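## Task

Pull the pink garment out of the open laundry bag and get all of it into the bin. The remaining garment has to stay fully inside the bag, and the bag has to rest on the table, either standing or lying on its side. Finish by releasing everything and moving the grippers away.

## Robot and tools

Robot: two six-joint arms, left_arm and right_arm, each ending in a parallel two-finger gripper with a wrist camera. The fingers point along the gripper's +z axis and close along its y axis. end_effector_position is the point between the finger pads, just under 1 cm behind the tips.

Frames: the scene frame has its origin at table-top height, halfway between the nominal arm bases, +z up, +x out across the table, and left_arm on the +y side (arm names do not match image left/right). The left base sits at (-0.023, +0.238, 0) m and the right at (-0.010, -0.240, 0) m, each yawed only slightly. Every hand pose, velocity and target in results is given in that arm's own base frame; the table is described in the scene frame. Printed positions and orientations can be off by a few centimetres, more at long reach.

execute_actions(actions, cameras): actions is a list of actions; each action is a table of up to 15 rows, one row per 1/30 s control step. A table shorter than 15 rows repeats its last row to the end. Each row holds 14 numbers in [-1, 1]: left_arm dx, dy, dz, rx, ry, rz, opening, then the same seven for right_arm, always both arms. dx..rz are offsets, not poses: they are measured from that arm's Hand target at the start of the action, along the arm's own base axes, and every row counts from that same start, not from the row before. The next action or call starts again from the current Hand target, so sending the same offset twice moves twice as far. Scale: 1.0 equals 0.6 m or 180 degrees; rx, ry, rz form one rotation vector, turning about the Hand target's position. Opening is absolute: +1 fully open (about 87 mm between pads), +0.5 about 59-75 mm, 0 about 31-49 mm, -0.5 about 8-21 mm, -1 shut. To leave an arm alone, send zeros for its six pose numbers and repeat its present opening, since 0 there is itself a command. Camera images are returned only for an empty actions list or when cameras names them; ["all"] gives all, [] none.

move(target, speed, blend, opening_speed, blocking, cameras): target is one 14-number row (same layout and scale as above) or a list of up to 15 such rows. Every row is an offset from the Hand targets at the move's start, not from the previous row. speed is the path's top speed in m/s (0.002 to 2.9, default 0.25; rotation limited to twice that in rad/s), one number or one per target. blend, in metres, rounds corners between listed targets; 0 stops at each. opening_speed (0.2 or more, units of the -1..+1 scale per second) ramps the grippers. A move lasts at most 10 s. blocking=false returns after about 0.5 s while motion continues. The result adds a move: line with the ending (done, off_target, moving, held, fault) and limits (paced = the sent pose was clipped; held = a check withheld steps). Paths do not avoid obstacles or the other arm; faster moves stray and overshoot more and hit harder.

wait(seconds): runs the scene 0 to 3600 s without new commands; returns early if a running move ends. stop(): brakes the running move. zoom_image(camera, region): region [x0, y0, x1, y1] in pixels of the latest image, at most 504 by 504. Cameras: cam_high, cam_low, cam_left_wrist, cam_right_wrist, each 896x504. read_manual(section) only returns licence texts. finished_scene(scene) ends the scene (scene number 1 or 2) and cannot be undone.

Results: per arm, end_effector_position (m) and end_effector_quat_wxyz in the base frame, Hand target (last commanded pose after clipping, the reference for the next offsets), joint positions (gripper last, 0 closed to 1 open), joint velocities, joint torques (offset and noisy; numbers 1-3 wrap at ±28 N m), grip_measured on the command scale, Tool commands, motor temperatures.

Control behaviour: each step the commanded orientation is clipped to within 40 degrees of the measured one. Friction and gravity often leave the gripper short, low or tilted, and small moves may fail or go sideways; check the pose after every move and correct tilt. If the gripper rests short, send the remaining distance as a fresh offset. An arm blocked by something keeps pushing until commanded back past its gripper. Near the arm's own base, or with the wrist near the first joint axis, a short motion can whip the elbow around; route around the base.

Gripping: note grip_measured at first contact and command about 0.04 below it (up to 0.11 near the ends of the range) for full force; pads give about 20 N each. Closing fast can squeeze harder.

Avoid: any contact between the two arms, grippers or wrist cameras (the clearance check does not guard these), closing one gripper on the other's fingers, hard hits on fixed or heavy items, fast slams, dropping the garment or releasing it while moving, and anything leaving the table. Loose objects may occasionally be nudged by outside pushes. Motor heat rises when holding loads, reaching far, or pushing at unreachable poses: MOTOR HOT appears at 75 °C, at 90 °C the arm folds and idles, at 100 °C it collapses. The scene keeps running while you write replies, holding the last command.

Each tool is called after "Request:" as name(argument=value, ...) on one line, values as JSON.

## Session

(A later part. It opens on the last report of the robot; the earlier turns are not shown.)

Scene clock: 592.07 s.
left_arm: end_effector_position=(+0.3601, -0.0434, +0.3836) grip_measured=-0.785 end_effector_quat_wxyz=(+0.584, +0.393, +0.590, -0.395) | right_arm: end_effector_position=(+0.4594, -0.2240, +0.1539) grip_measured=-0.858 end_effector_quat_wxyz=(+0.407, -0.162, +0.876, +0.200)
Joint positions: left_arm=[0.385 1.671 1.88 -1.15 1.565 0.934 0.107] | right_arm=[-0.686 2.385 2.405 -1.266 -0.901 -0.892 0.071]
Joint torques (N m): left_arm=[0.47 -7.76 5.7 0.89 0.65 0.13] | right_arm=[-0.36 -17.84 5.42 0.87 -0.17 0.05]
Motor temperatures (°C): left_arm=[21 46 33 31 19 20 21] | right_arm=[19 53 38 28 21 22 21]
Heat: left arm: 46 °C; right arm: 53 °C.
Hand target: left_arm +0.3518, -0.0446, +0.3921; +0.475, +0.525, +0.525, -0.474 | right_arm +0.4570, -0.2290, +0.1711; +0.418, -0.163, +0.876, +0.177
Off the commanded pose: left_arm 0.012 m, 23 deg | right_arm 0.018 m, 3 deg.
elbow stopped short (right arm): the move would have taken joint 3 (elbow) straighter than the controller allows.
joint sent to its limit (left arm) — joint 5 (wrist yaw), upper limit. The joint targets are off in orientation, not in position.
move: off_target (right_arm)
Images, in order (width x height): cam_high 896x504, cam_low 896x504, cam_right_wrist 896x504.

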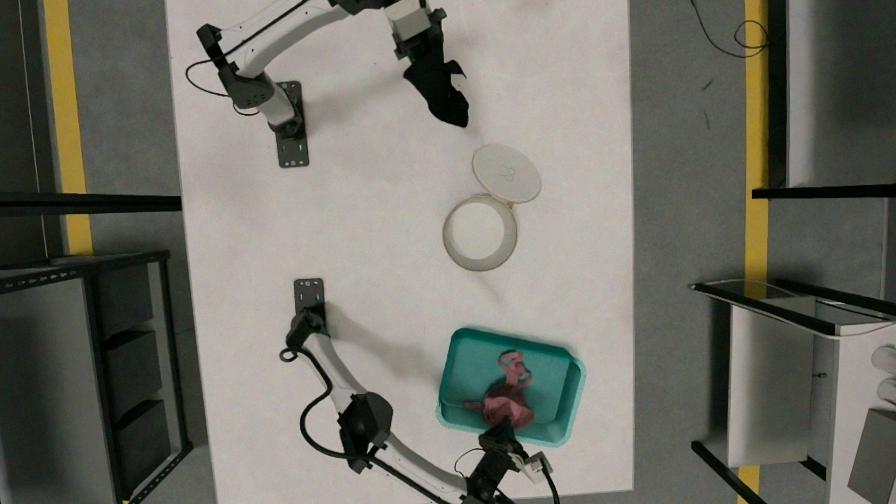

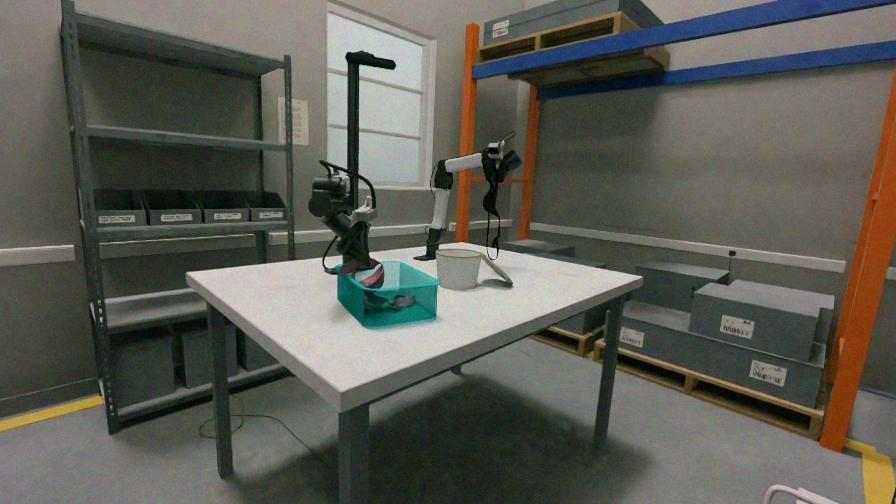

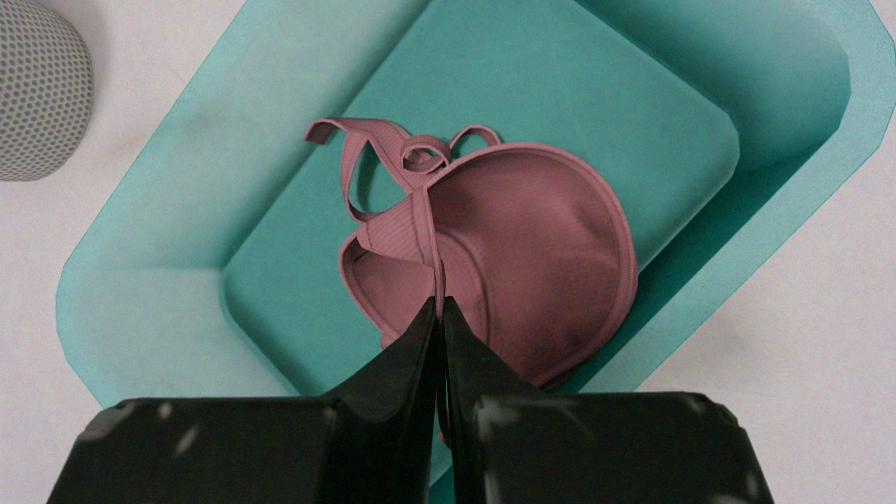

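Request:
move(target=[[0.03,-0.1,0.13,0,0,0,-1,0.01,0.09,-0.09,0,0,0,-1],[0.08,-0.25,0.13,0,0,0,-1,0.01,0.09,-0.09,0,0,0,0],[0.133,-0.39,0.13,0,0,0,-1,-0.02,0.06,0.2,0,0,0,0],[0.133,-0.405,0.02,0,0,0,-1,-0.1,0.02,0.3,0,0,0,0]], speed=0.2, opening_speed=1.5, cameras=["all"])

Scene clock: 606.40 s.
left_arm: end_effector_position=(+0.4309, -0.2854, +0.4032) grip_measured=-0.785 end_effector_quat_wxyz=(+0.473, +0.518, +0.528, -0.480) | right_arm: end_effector_position=(+0.4021, -0.2236, +0.3391) grip_measured=+0.000 end_effector_quat_wxyz=(+0.505, -0.120, +0.847, +0.114)
Joint positions: left_arm=[-0.26 2.285 2.8 -0.861 1.293 0.316 0.107] | right_arm=[-0.784 2.226 2.854 -1.532 -0.941 -0.717 0.5]
Joint torques (N m): left_arm=[-0.46 -9.14 7.32 1.37 0.1 0.15] | right_arm=[0.23 -13.05 5.83 0.96 -0.39 0.05]
Motor temperatures (°C): left_arm=[21 45 33 32 19 20 21] | right_arm=[19 60 38 27 21 22 21]
Heat: left arm: 45 °C; right arm: 60 °C.
Hand target: left_arm +0.4316, -0.2877, +0.4041; +0.474, +0.525, +0.525, -0.474 | right_arm +0.3970, -0.2170, +0.3511; +0.418, -0.163, +0.876, +0.177
Off the commanded pose: left_arm 0.002 m, 1 deg | right_arm 0.015 m, 14 deg.
elbow stopped short (left arm): the move would have taken joint 3 (elbow) straighter than the controller allows.
elbow stopped short (right arm): the move would have taken joint 3 (elbow) straighter than the controller allows.
move: off_target (right_arm); target 2's new opening was sent with right_arm's hand 0.015 m and 2 deg from that target

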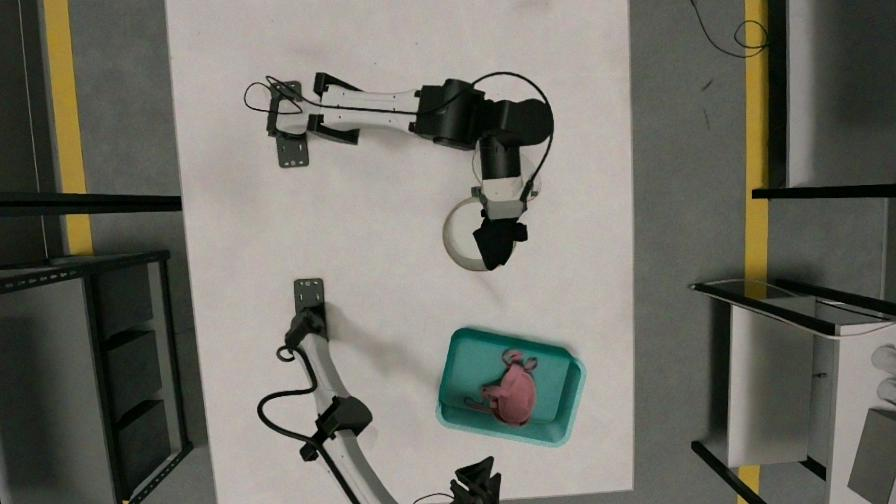

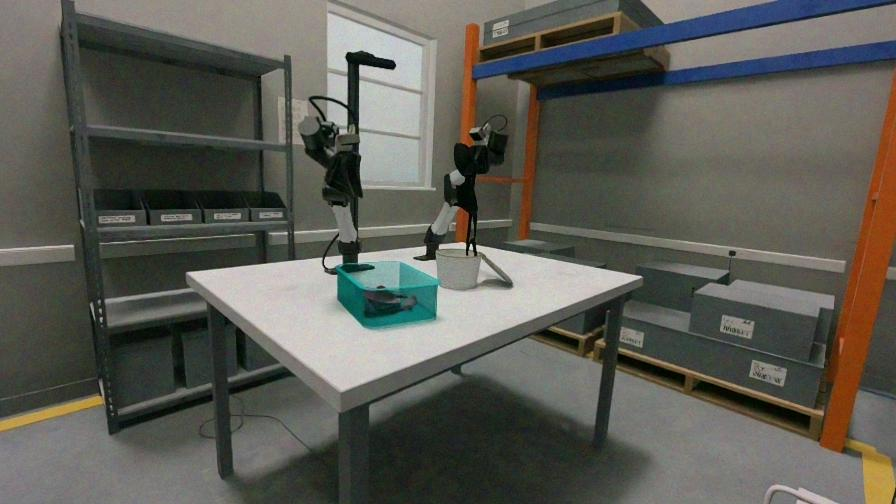

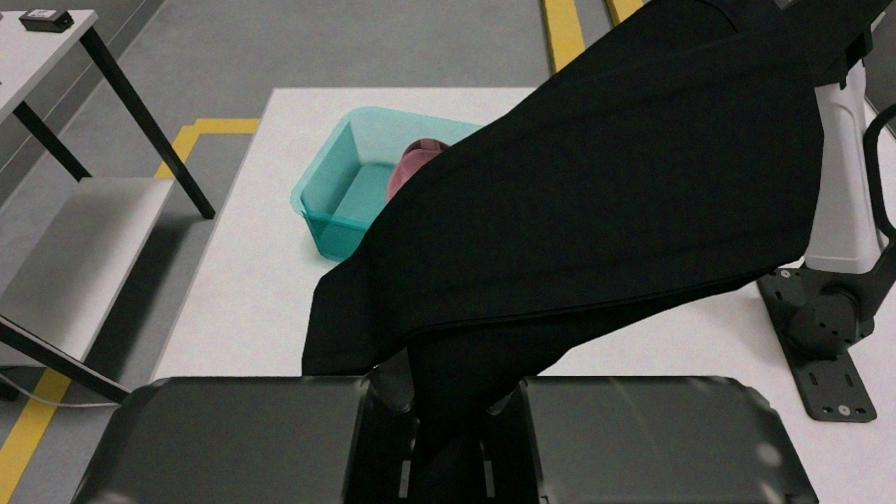

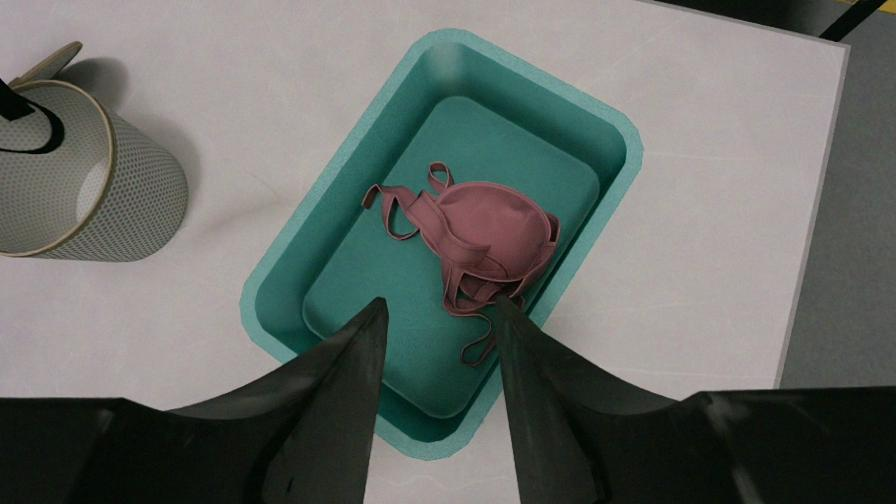

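Request:
move(target=[-0.03,0.03,-0.27,0.25,0,0,-1,0,0,0,0,0,0,0], speed=0.15, cameras=["all"])

Request:
zoom_image(camera="cam_high", region=[420, 180, 560, 290])

Scene clock: 615.07 s.
left_arm: end_effector_position=(+0.4130, -0.2689, +0.2415) grip_measured=-0.785 end_effector_quat_wxyz=(+0.295, +0.643, +0.668, -0.231) | right_arm: end_effector_position=(+0.4021, -0.2236, +0.3391) grip_measured=+0.000 end_effector_quat_wxyz=(+0.505, -0.120, +0.847, +0.114)
Joint positions: left_arm=[-0.423 2.372 2.846 -1.569 0.627 0.953 0.107] | right_arm=[-0.784 2.226 2.854 -1.532 -0.941 -0.717 0.5]
Joint torques (N m): left_arm=[-0.36 -9.74 6.83 1.04 0.22 0.12] | right_arm=[0.23 -13.03 5.85 0.98 -0.37 0.06]
Motor temperatures (°C): left_arm=[21 45 34 32 19 20 21] | right_arm=[19 59 38 27 21 22 21]
Heat: left arm: 45 °C; right arm: 59 °C.
Hand target: left_arm +0.4137, -0.2696, +0.2421; +0.238, +0.666, +0.666, -0.237 | right_arm +0.3970, -0.2170, +0.3511; +0.418, -0.163, +0.876, +0.177
Off the commanded pose: left_arm 0.001 m, 7 deg | right_arm 0.015 m, 14 deg.
elbow stopped short (right arm): the move would have taken joint 3 (elbow) straighter than the controller allows.
elbow stopped short (left arm): the move would have taken joint 3 (elbow) straighter than the controller allows.
joint sent to its limit (left arm) — joint 4 (wrist pitch), lower limit. The joint targets are off in orientation, not in position.
move: off_target (left_arm)

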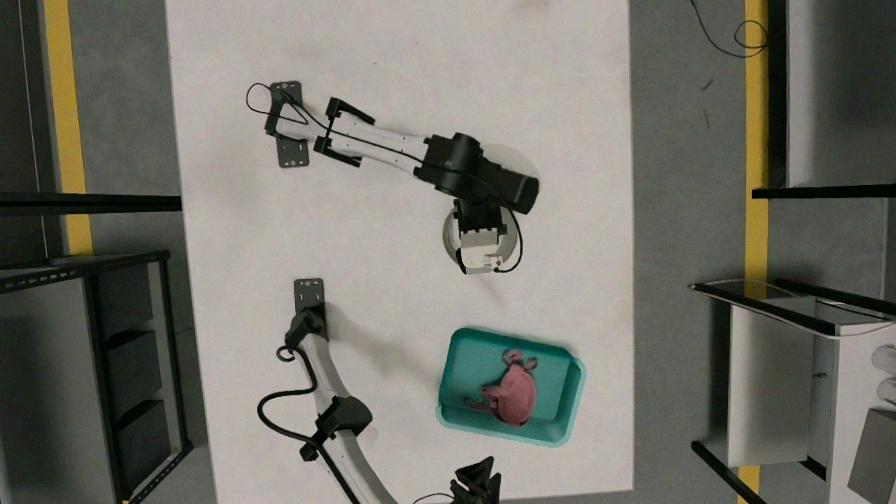

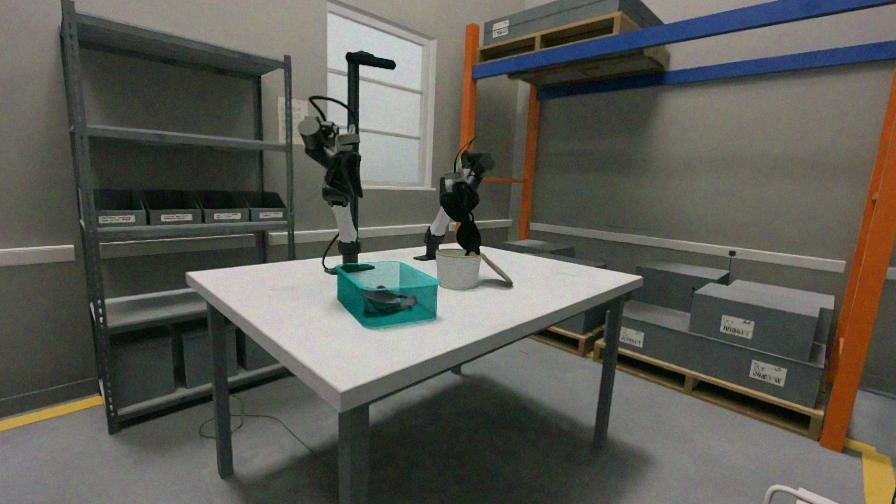

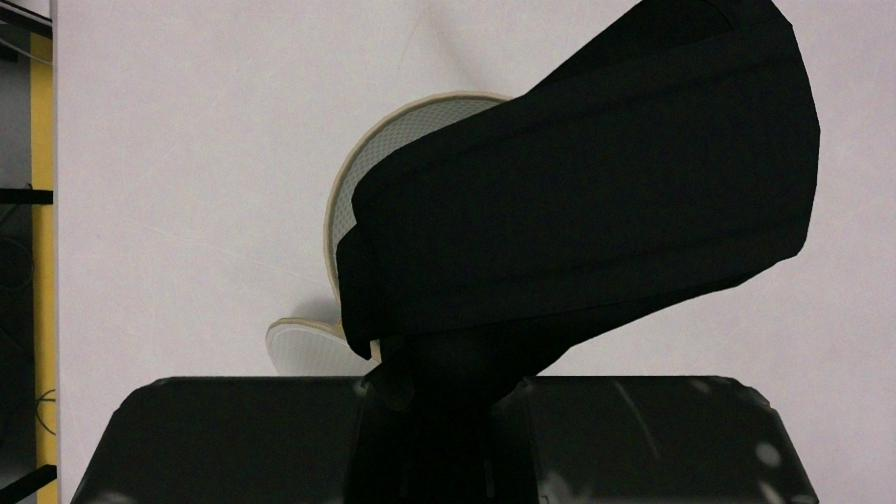

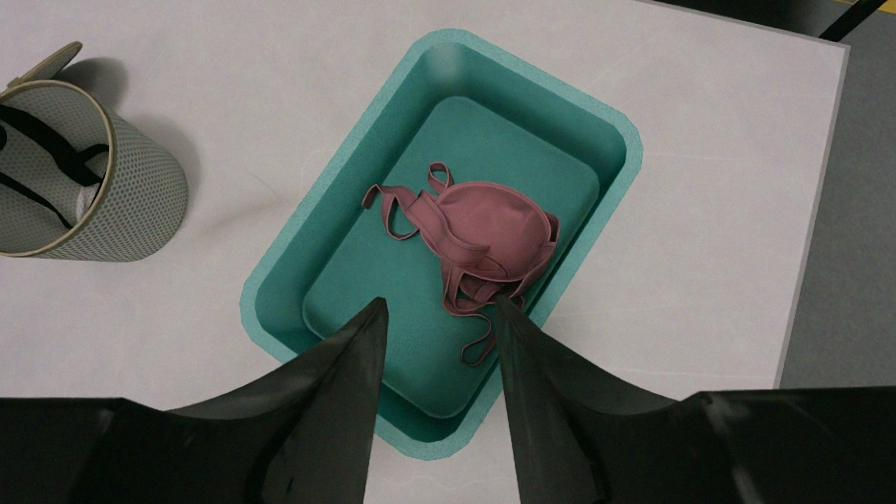

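Scaled by 3.600 from the camera's image (finer frame: 1280x720).

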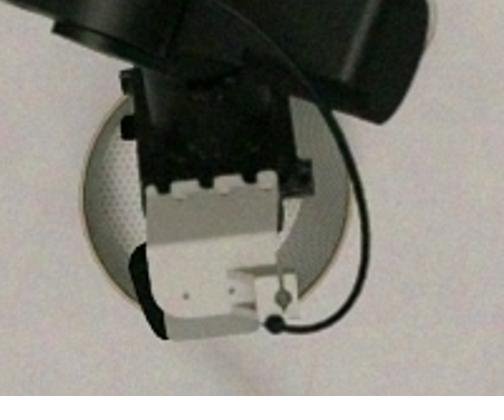

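Request:
move(target=[[0.065,0.01,-0.04,0,0,0,-1,0,0,0,0,0,0,0],[0.065,0.0,-0.24,0,0,0,-1,0,0,0,0,0,0,0]], speed=0.12, blend=[0.02,0], cameras=["all"])

Scene clock: 623.50 s.
left_arm: end_effector_position=(+0.4488, -0.2660, +0.0758) grip_measured=-0.785 end_effector_quat_wxyz=(+0.212, +0.664, +0.672, -0.249) | right_arm: end_effector_position=(+0.4021, -0.2236, +0.3391) grip_measured=+0.000 end_effector_quat_wxyz=(+0.505, -0.120, +0.847, +0.114)
Joint positions: left_arm=[-0.394 2.48 2.381 -1.227 0.627 1.084 0.107] | right_arm=[-0.784 2.226 2.854 -1.532 -0.941 -0.717 0.5]
Joint torques (N m): left_arm=[-0.42 -15.72 5.86 0.96 0.33 -0.11] | right_arm=[0.24 -13.01 5.85 0.98 -0.37 0.05]
Motor temperatures (°C): left_arm=[21 47 33 32 19 20 21] | right_arm=[19 58 37 26 21 22 21]
Heat: left arm: 47 °C; right arm: 58 °C.
Hand target: left_arm +0.4527, -0.2695, +0.0982; +0.238, +0.666, +0.666, -0.237 | right_arm +0.3970, -0.2170, +0.3511; +0.418, -0.163, +0.876, +0.177
Off the commanded pose: left_arm 0.023 m, 3 deg | right_arm 0.015 m, 14 deg.
elbow stopped short (left arm): the move would have taken joint 3 (elbow) straighter than the controller allows.
elbow stopped short (right arm): the move would have taken joint 3 (elbow) straighter than the controller allows.
move: off_target (left_arm)

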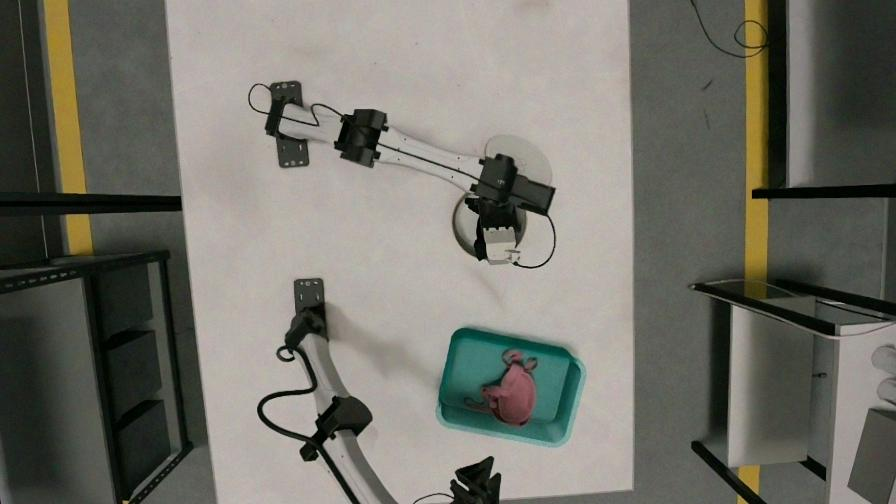

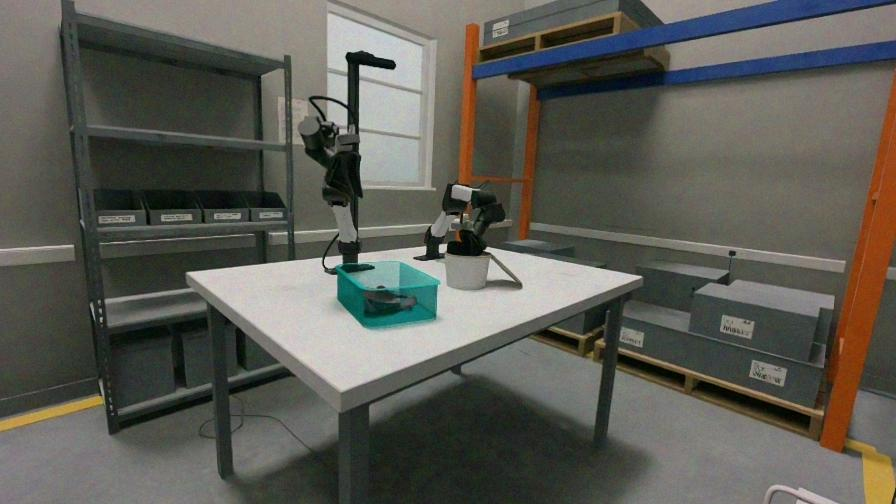

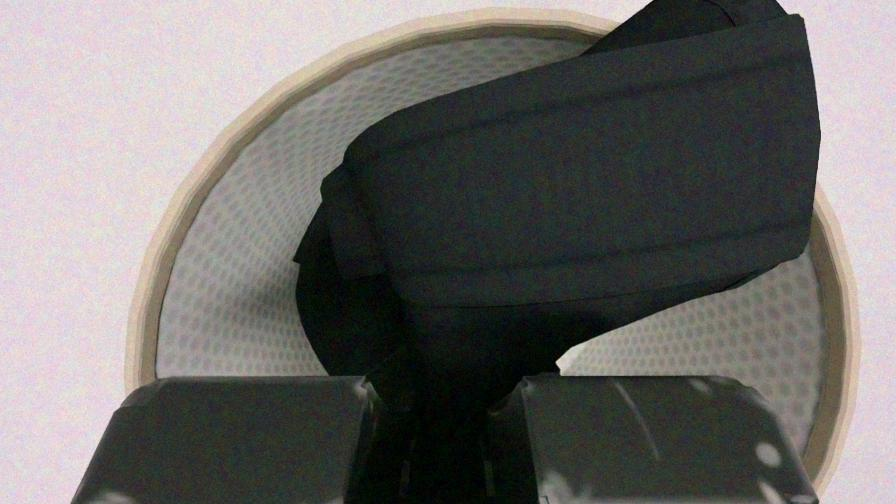

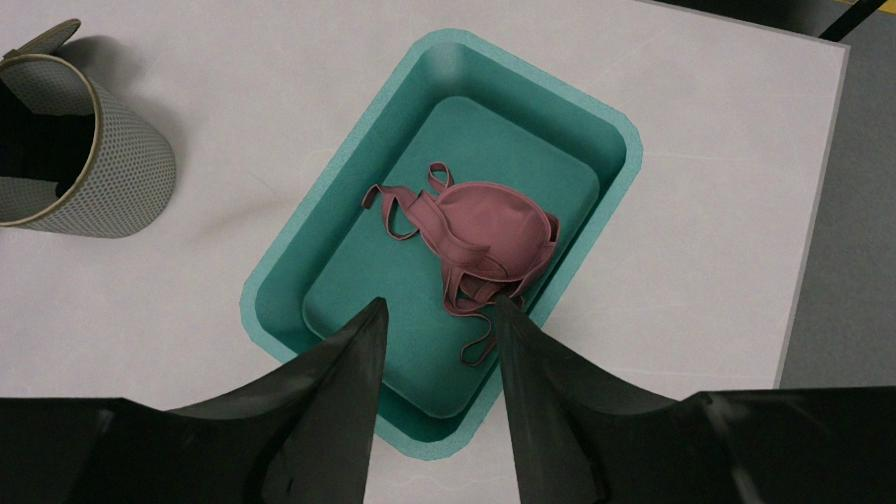

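Request:
move(target=[[0,0.01,-0.05,0,0,0,-1,0,0,0,0,0,0,0],[0,0.01,-0.05,0,0,0,-0.1,0,0,0,0,0,0,0],[-0.01,0.05,0.28,0,0,0,-0.1,0,0,0,0,0,0,0],[-0.07,0.16,0.4,0,0,0,-0.1,0,0,0,0,0,0,0]], speed=[0.12,0.12,0.12,0.2], blend=[0,0,0.03,0], cameras=["all"])

Request:
zoom_image(camera="cam_high", region=[420, 180, 560, 290])

Request:
zoom_image(camera="cam_low", region=[330, 230, 530, 340])

Scene clock: 632.00 s.
left_arm: end_effector_position=(+0.4168, -0.1755, +0.3271) grip_measured=-0.100 end_effector_quat_wxyz=(+0.395, +0.605, +0.666, -0.185) | right_arm: end_effector_position=(+0.4021, -0.2236, +0.3391) grip_measured=+0.000 end_effector_quat_wxyz=(+0.505, -0.120, +0.847, +0.114)
Joint positions: left_arm=[-0.207 2.141 2.764 -1.571 0.704 1.033 0.45] | right_arm=[-0.784 2.226 2.854 -1.532 -0.941 -0.717 0.5]
Joint torques (N m): left_arm=[0.46 -10.4 4.38 1.21 0.51 0.12] | right_arm=[0.23 -13.01 5.83 0.98 -0.38 0.05]
Motor temperatures (°C): left_arm=[21 51 33 31 19 20 21] | right_arm=[19 58 37 26 21 22 21]
Heat: left arm: 51 °C; right arm: 58 °C.
Hand target: left_arm +0.4107, -0.1737, +0.3380; +0.237, +0.666, +0.666, -0.237 | right_arm +0.3970, -0.2170, +0.3511; +0.418, -0.163, +0.876, +0.177
Off the commanded pose: left_arm 0.013 m, 20 deg | right_arm 0.015 m, 14 deg.
elbow stopped short (right arm): the move would have taken joint 3 (elbow) straighter than the controller allows.
elbow stopped short (left arm): the move would have taken joint 3 (elbow) straighter than the controller allows.
joint sent to its limit (left arm) — joint 4 (wrist pitch), lower limit. The joint targets are off in orientation, not in position.
move: off_target (left_arm); target 2's new opening was sent with left_arm's hand 0.025 m and 4 deg from that target

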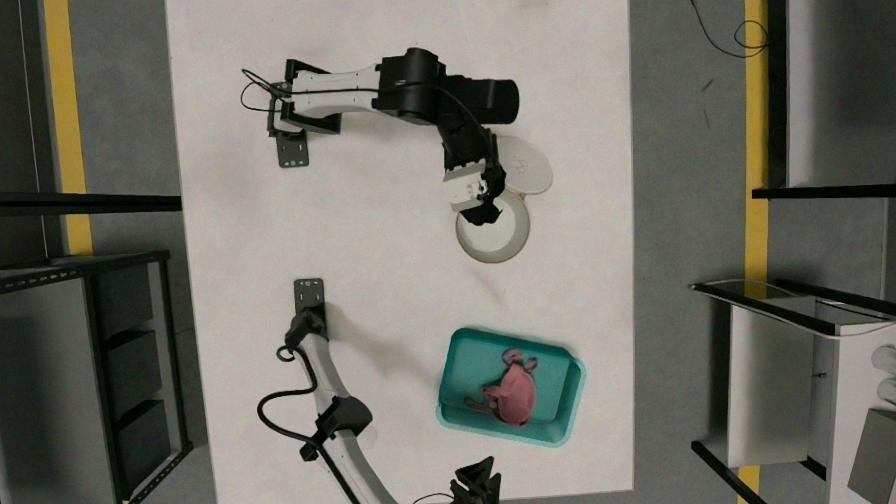

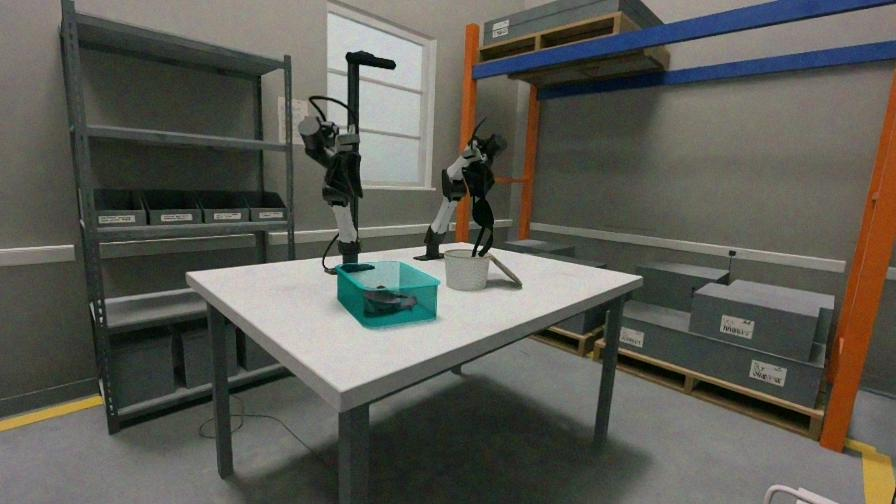

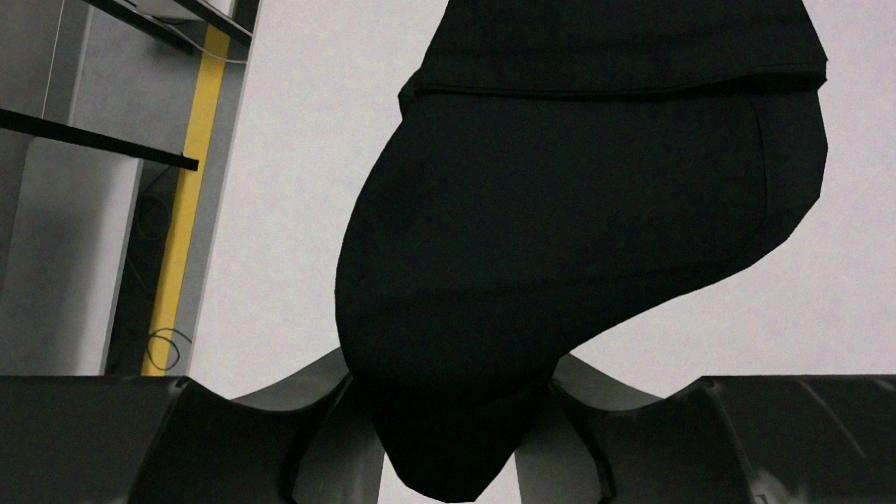

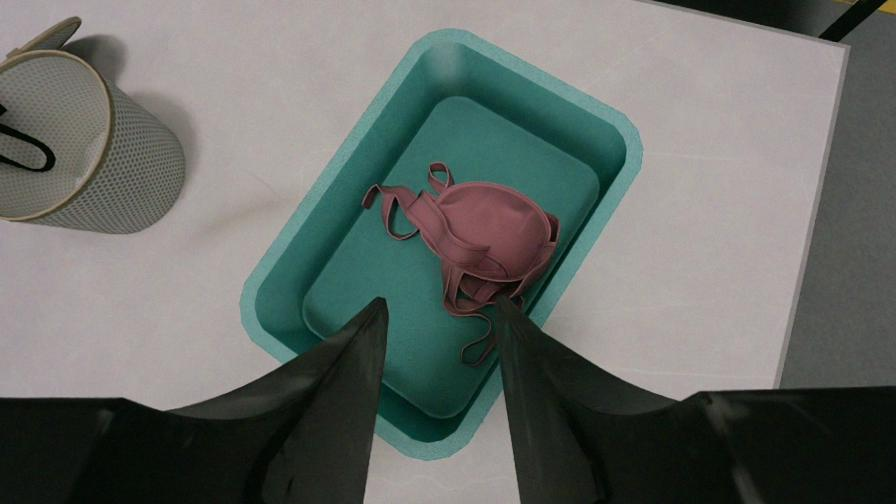

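Scaled by 3.600 from the camera's image (finer frame: 1280x720).

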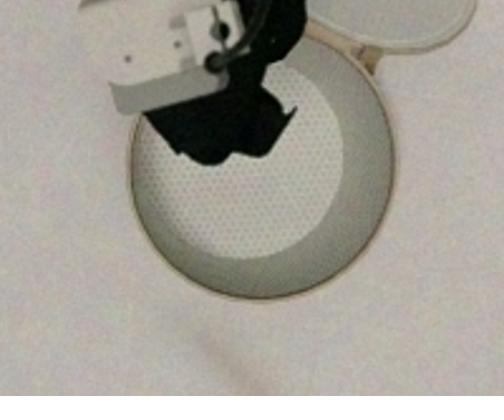

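Scaled by 2.520 from the camera's image (finer frame: 1280x720).

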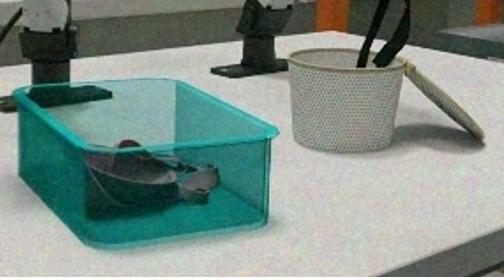

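Request:
move(target=[[0.055,-0.15,0.05,0,0,0,-0.1,0,0,0,0,0,0,0],[0.055,-0.15,-0.25,0,0,0,-0.1,0,0,0,0,0,0,0],[0.055,-0.15,-0.25,0,0,0,1,0,0,0,0,0,0,0]], speed=0.2, blend=[0.03,0,0], cameras=["cam_left_wrist","cam_low","cam_high"])

Request:
zoom_image(camera="cam_low", region=[400, 150, 540, 310])

Scene clock: 639.90 s.
left_arm: end_effector_position=(+0.4435, -0.2626, +0.1829) grip_measured=+1.000 end_effector_quat_wxyz=(+0.267, +0.650, +0.672, -0.234) | right_arm: end_effector_position=(+0.4021, -0.2236, +0.3391) grip_measured=+0.000 end_effector_quat_wxyz=(+0.505, -0.120, +0.847, +0.114)
Joint positions: left_arm=[-0.388 2.501 2.845 -1.534 0.633 1.023 1] | right_arm=[-0.784 2.226 2.854 -1.532 -0.941 -0.717 0.5]
Joint torques (N m): left_arm=[-0.4 -11.29 7.56 0.9 0.28 0.13] | right_arm=[0.21 -13 5.85 0.98 -0.37 0.05]
Motor temperatures (°C): left_arm=[21 51 33 31 19 20 21] | right_arm=[19 58 37 26 21 22 21]
Heat: left arm: 51 °C; right arm: 58 °C.
Hand target: left_arm +0.4438, -0.2636, +0.1882; +0.238, +0.666, +0.666, -0.237 | right_arm +0.3970, -0.2170, +0.3511; +0.418, -0.163, +0.876, +0.177
Off the commanded pose: left_arm 0.005 m, 4 deg | right_arm 0.015 m, 14 deg.
elbow stopped short (left arm): the move would have taken joint 3 (elbow) straighter than the controller allows.
elbow stopped short (right arm): the move would have taken joint 3 (elbow) straighter than the controller allows.
move: off_target (left_arm); target 3's new opening was sent with left_arm's hand 0.005 m and 4 deg from that target
Images, in order (width x height): cam_high 896x504, cam_low 896x504, cam_left_wrist 896x504.

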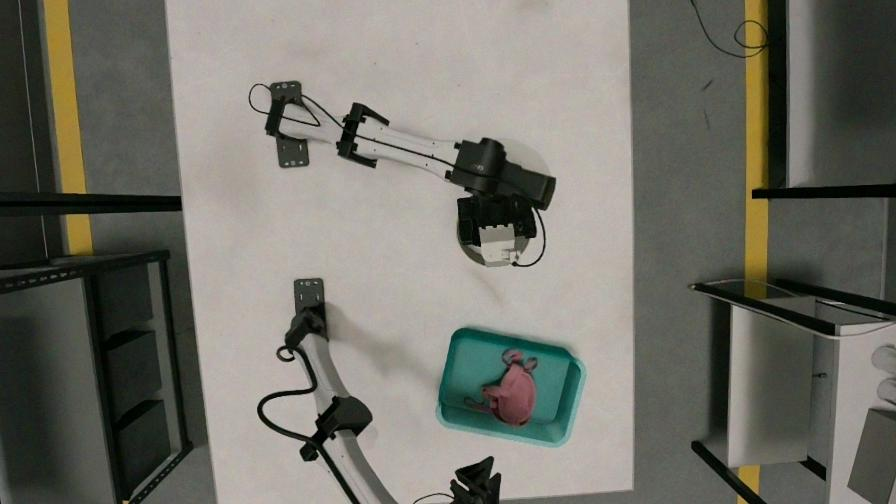

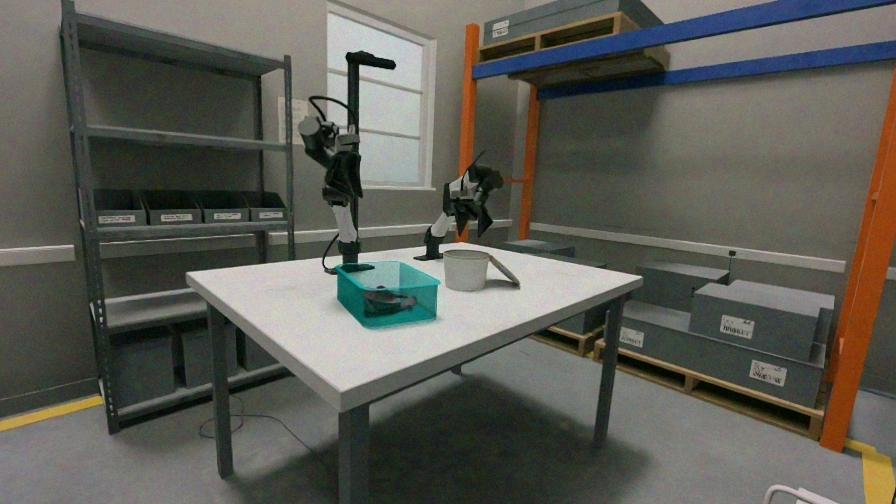

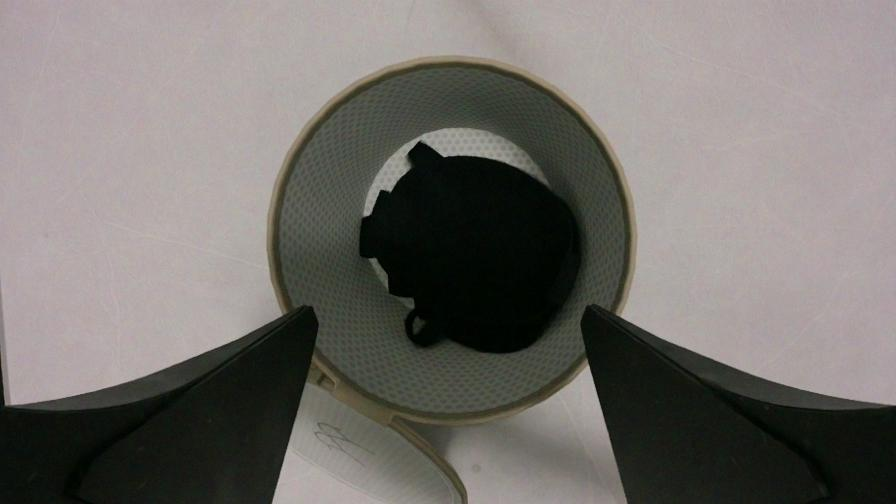

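Scaled by 3.150 from the camera's image (finer frame: 1280x720).

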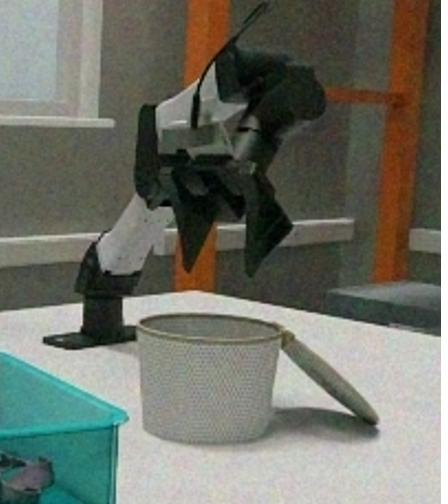

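Dropped perfectly inside. Move clear.

Request:
move(target=[[-0.02,0.1,0.25,0,0,0,1,0,0,0,0,0,0,0],[-0.2,0.25,0.25,0,0,0,1,0,0,0,0,0,0,0]], speed=0.25, blend=[0.03,0], cameras=["cam_high"])

Scene clock: 643.83 s.
left_arm: end_effector_position=(+0.3271, -0.1154, +0.3353) grip_measured=+1.000 end_effector_quat_wxyz=(+0.373, +0.610, +0.679, -0.164) | right_arm: end_effector_position=(+0.4021, -0.2236, +0.3391) grip_measured=+0.000 end_effector_quat_wxyz=(+0.505, -0.120, +0.847, +0.114)
Joint positions: left_arm=[-0.094 1.694 2.199 -1.57 0.704 1.18 1] | right_arm=[-0.784 2.226 2.854 -1.532 -0.941 -0.717 0.5]
Joint torques (N m): left_arm=[0.39 -6.11 4.64 1.06 0.41 0.1] | right_arm=[0.21 -13.01 5.86 0.98 -0.37 0.06]
Motor temperatures (°C): left_arm=[21 52 33 31 19 20 21] | right_arm=[19 58 37 26 21 22 20]
Heat: left arm: 52 °C; right arm: 58 °C.
Hand target: left_arm +0.3238, -0.1136, +0.3381; +0.237, +0.666, +0.666, -0.237 | right_arm +0.3970, -0.2170, +0.3511; +0.418, -0.163, +0.876, +0.177
Off the commanded pose: left_arm 0.005 m, 19 deg | right_arm 0.015 m, 14 deg.
elbow stopped short (left arm): the move would have taken joint 3 (elbow) straighter than the controller allows.
elbow stopped short (right arm): the move would have taken joint 3 (elbow) straighter than the controller allows.
joint sent to its limit (left arm) — joint 4 (wrist pitch), lower limit. The joint targets are off in orientation, not in position.
move: off_target (left_arm)

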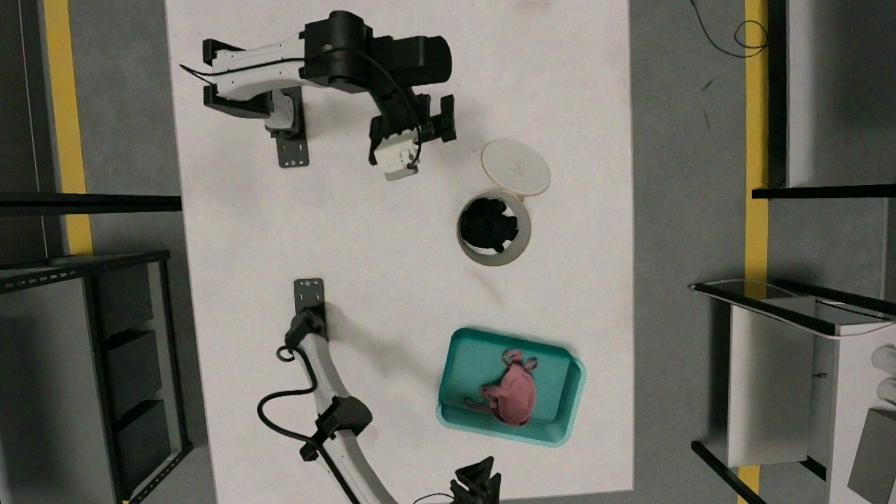

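Request:
finished_scene(scene=1)

The scene is finished: the task was done.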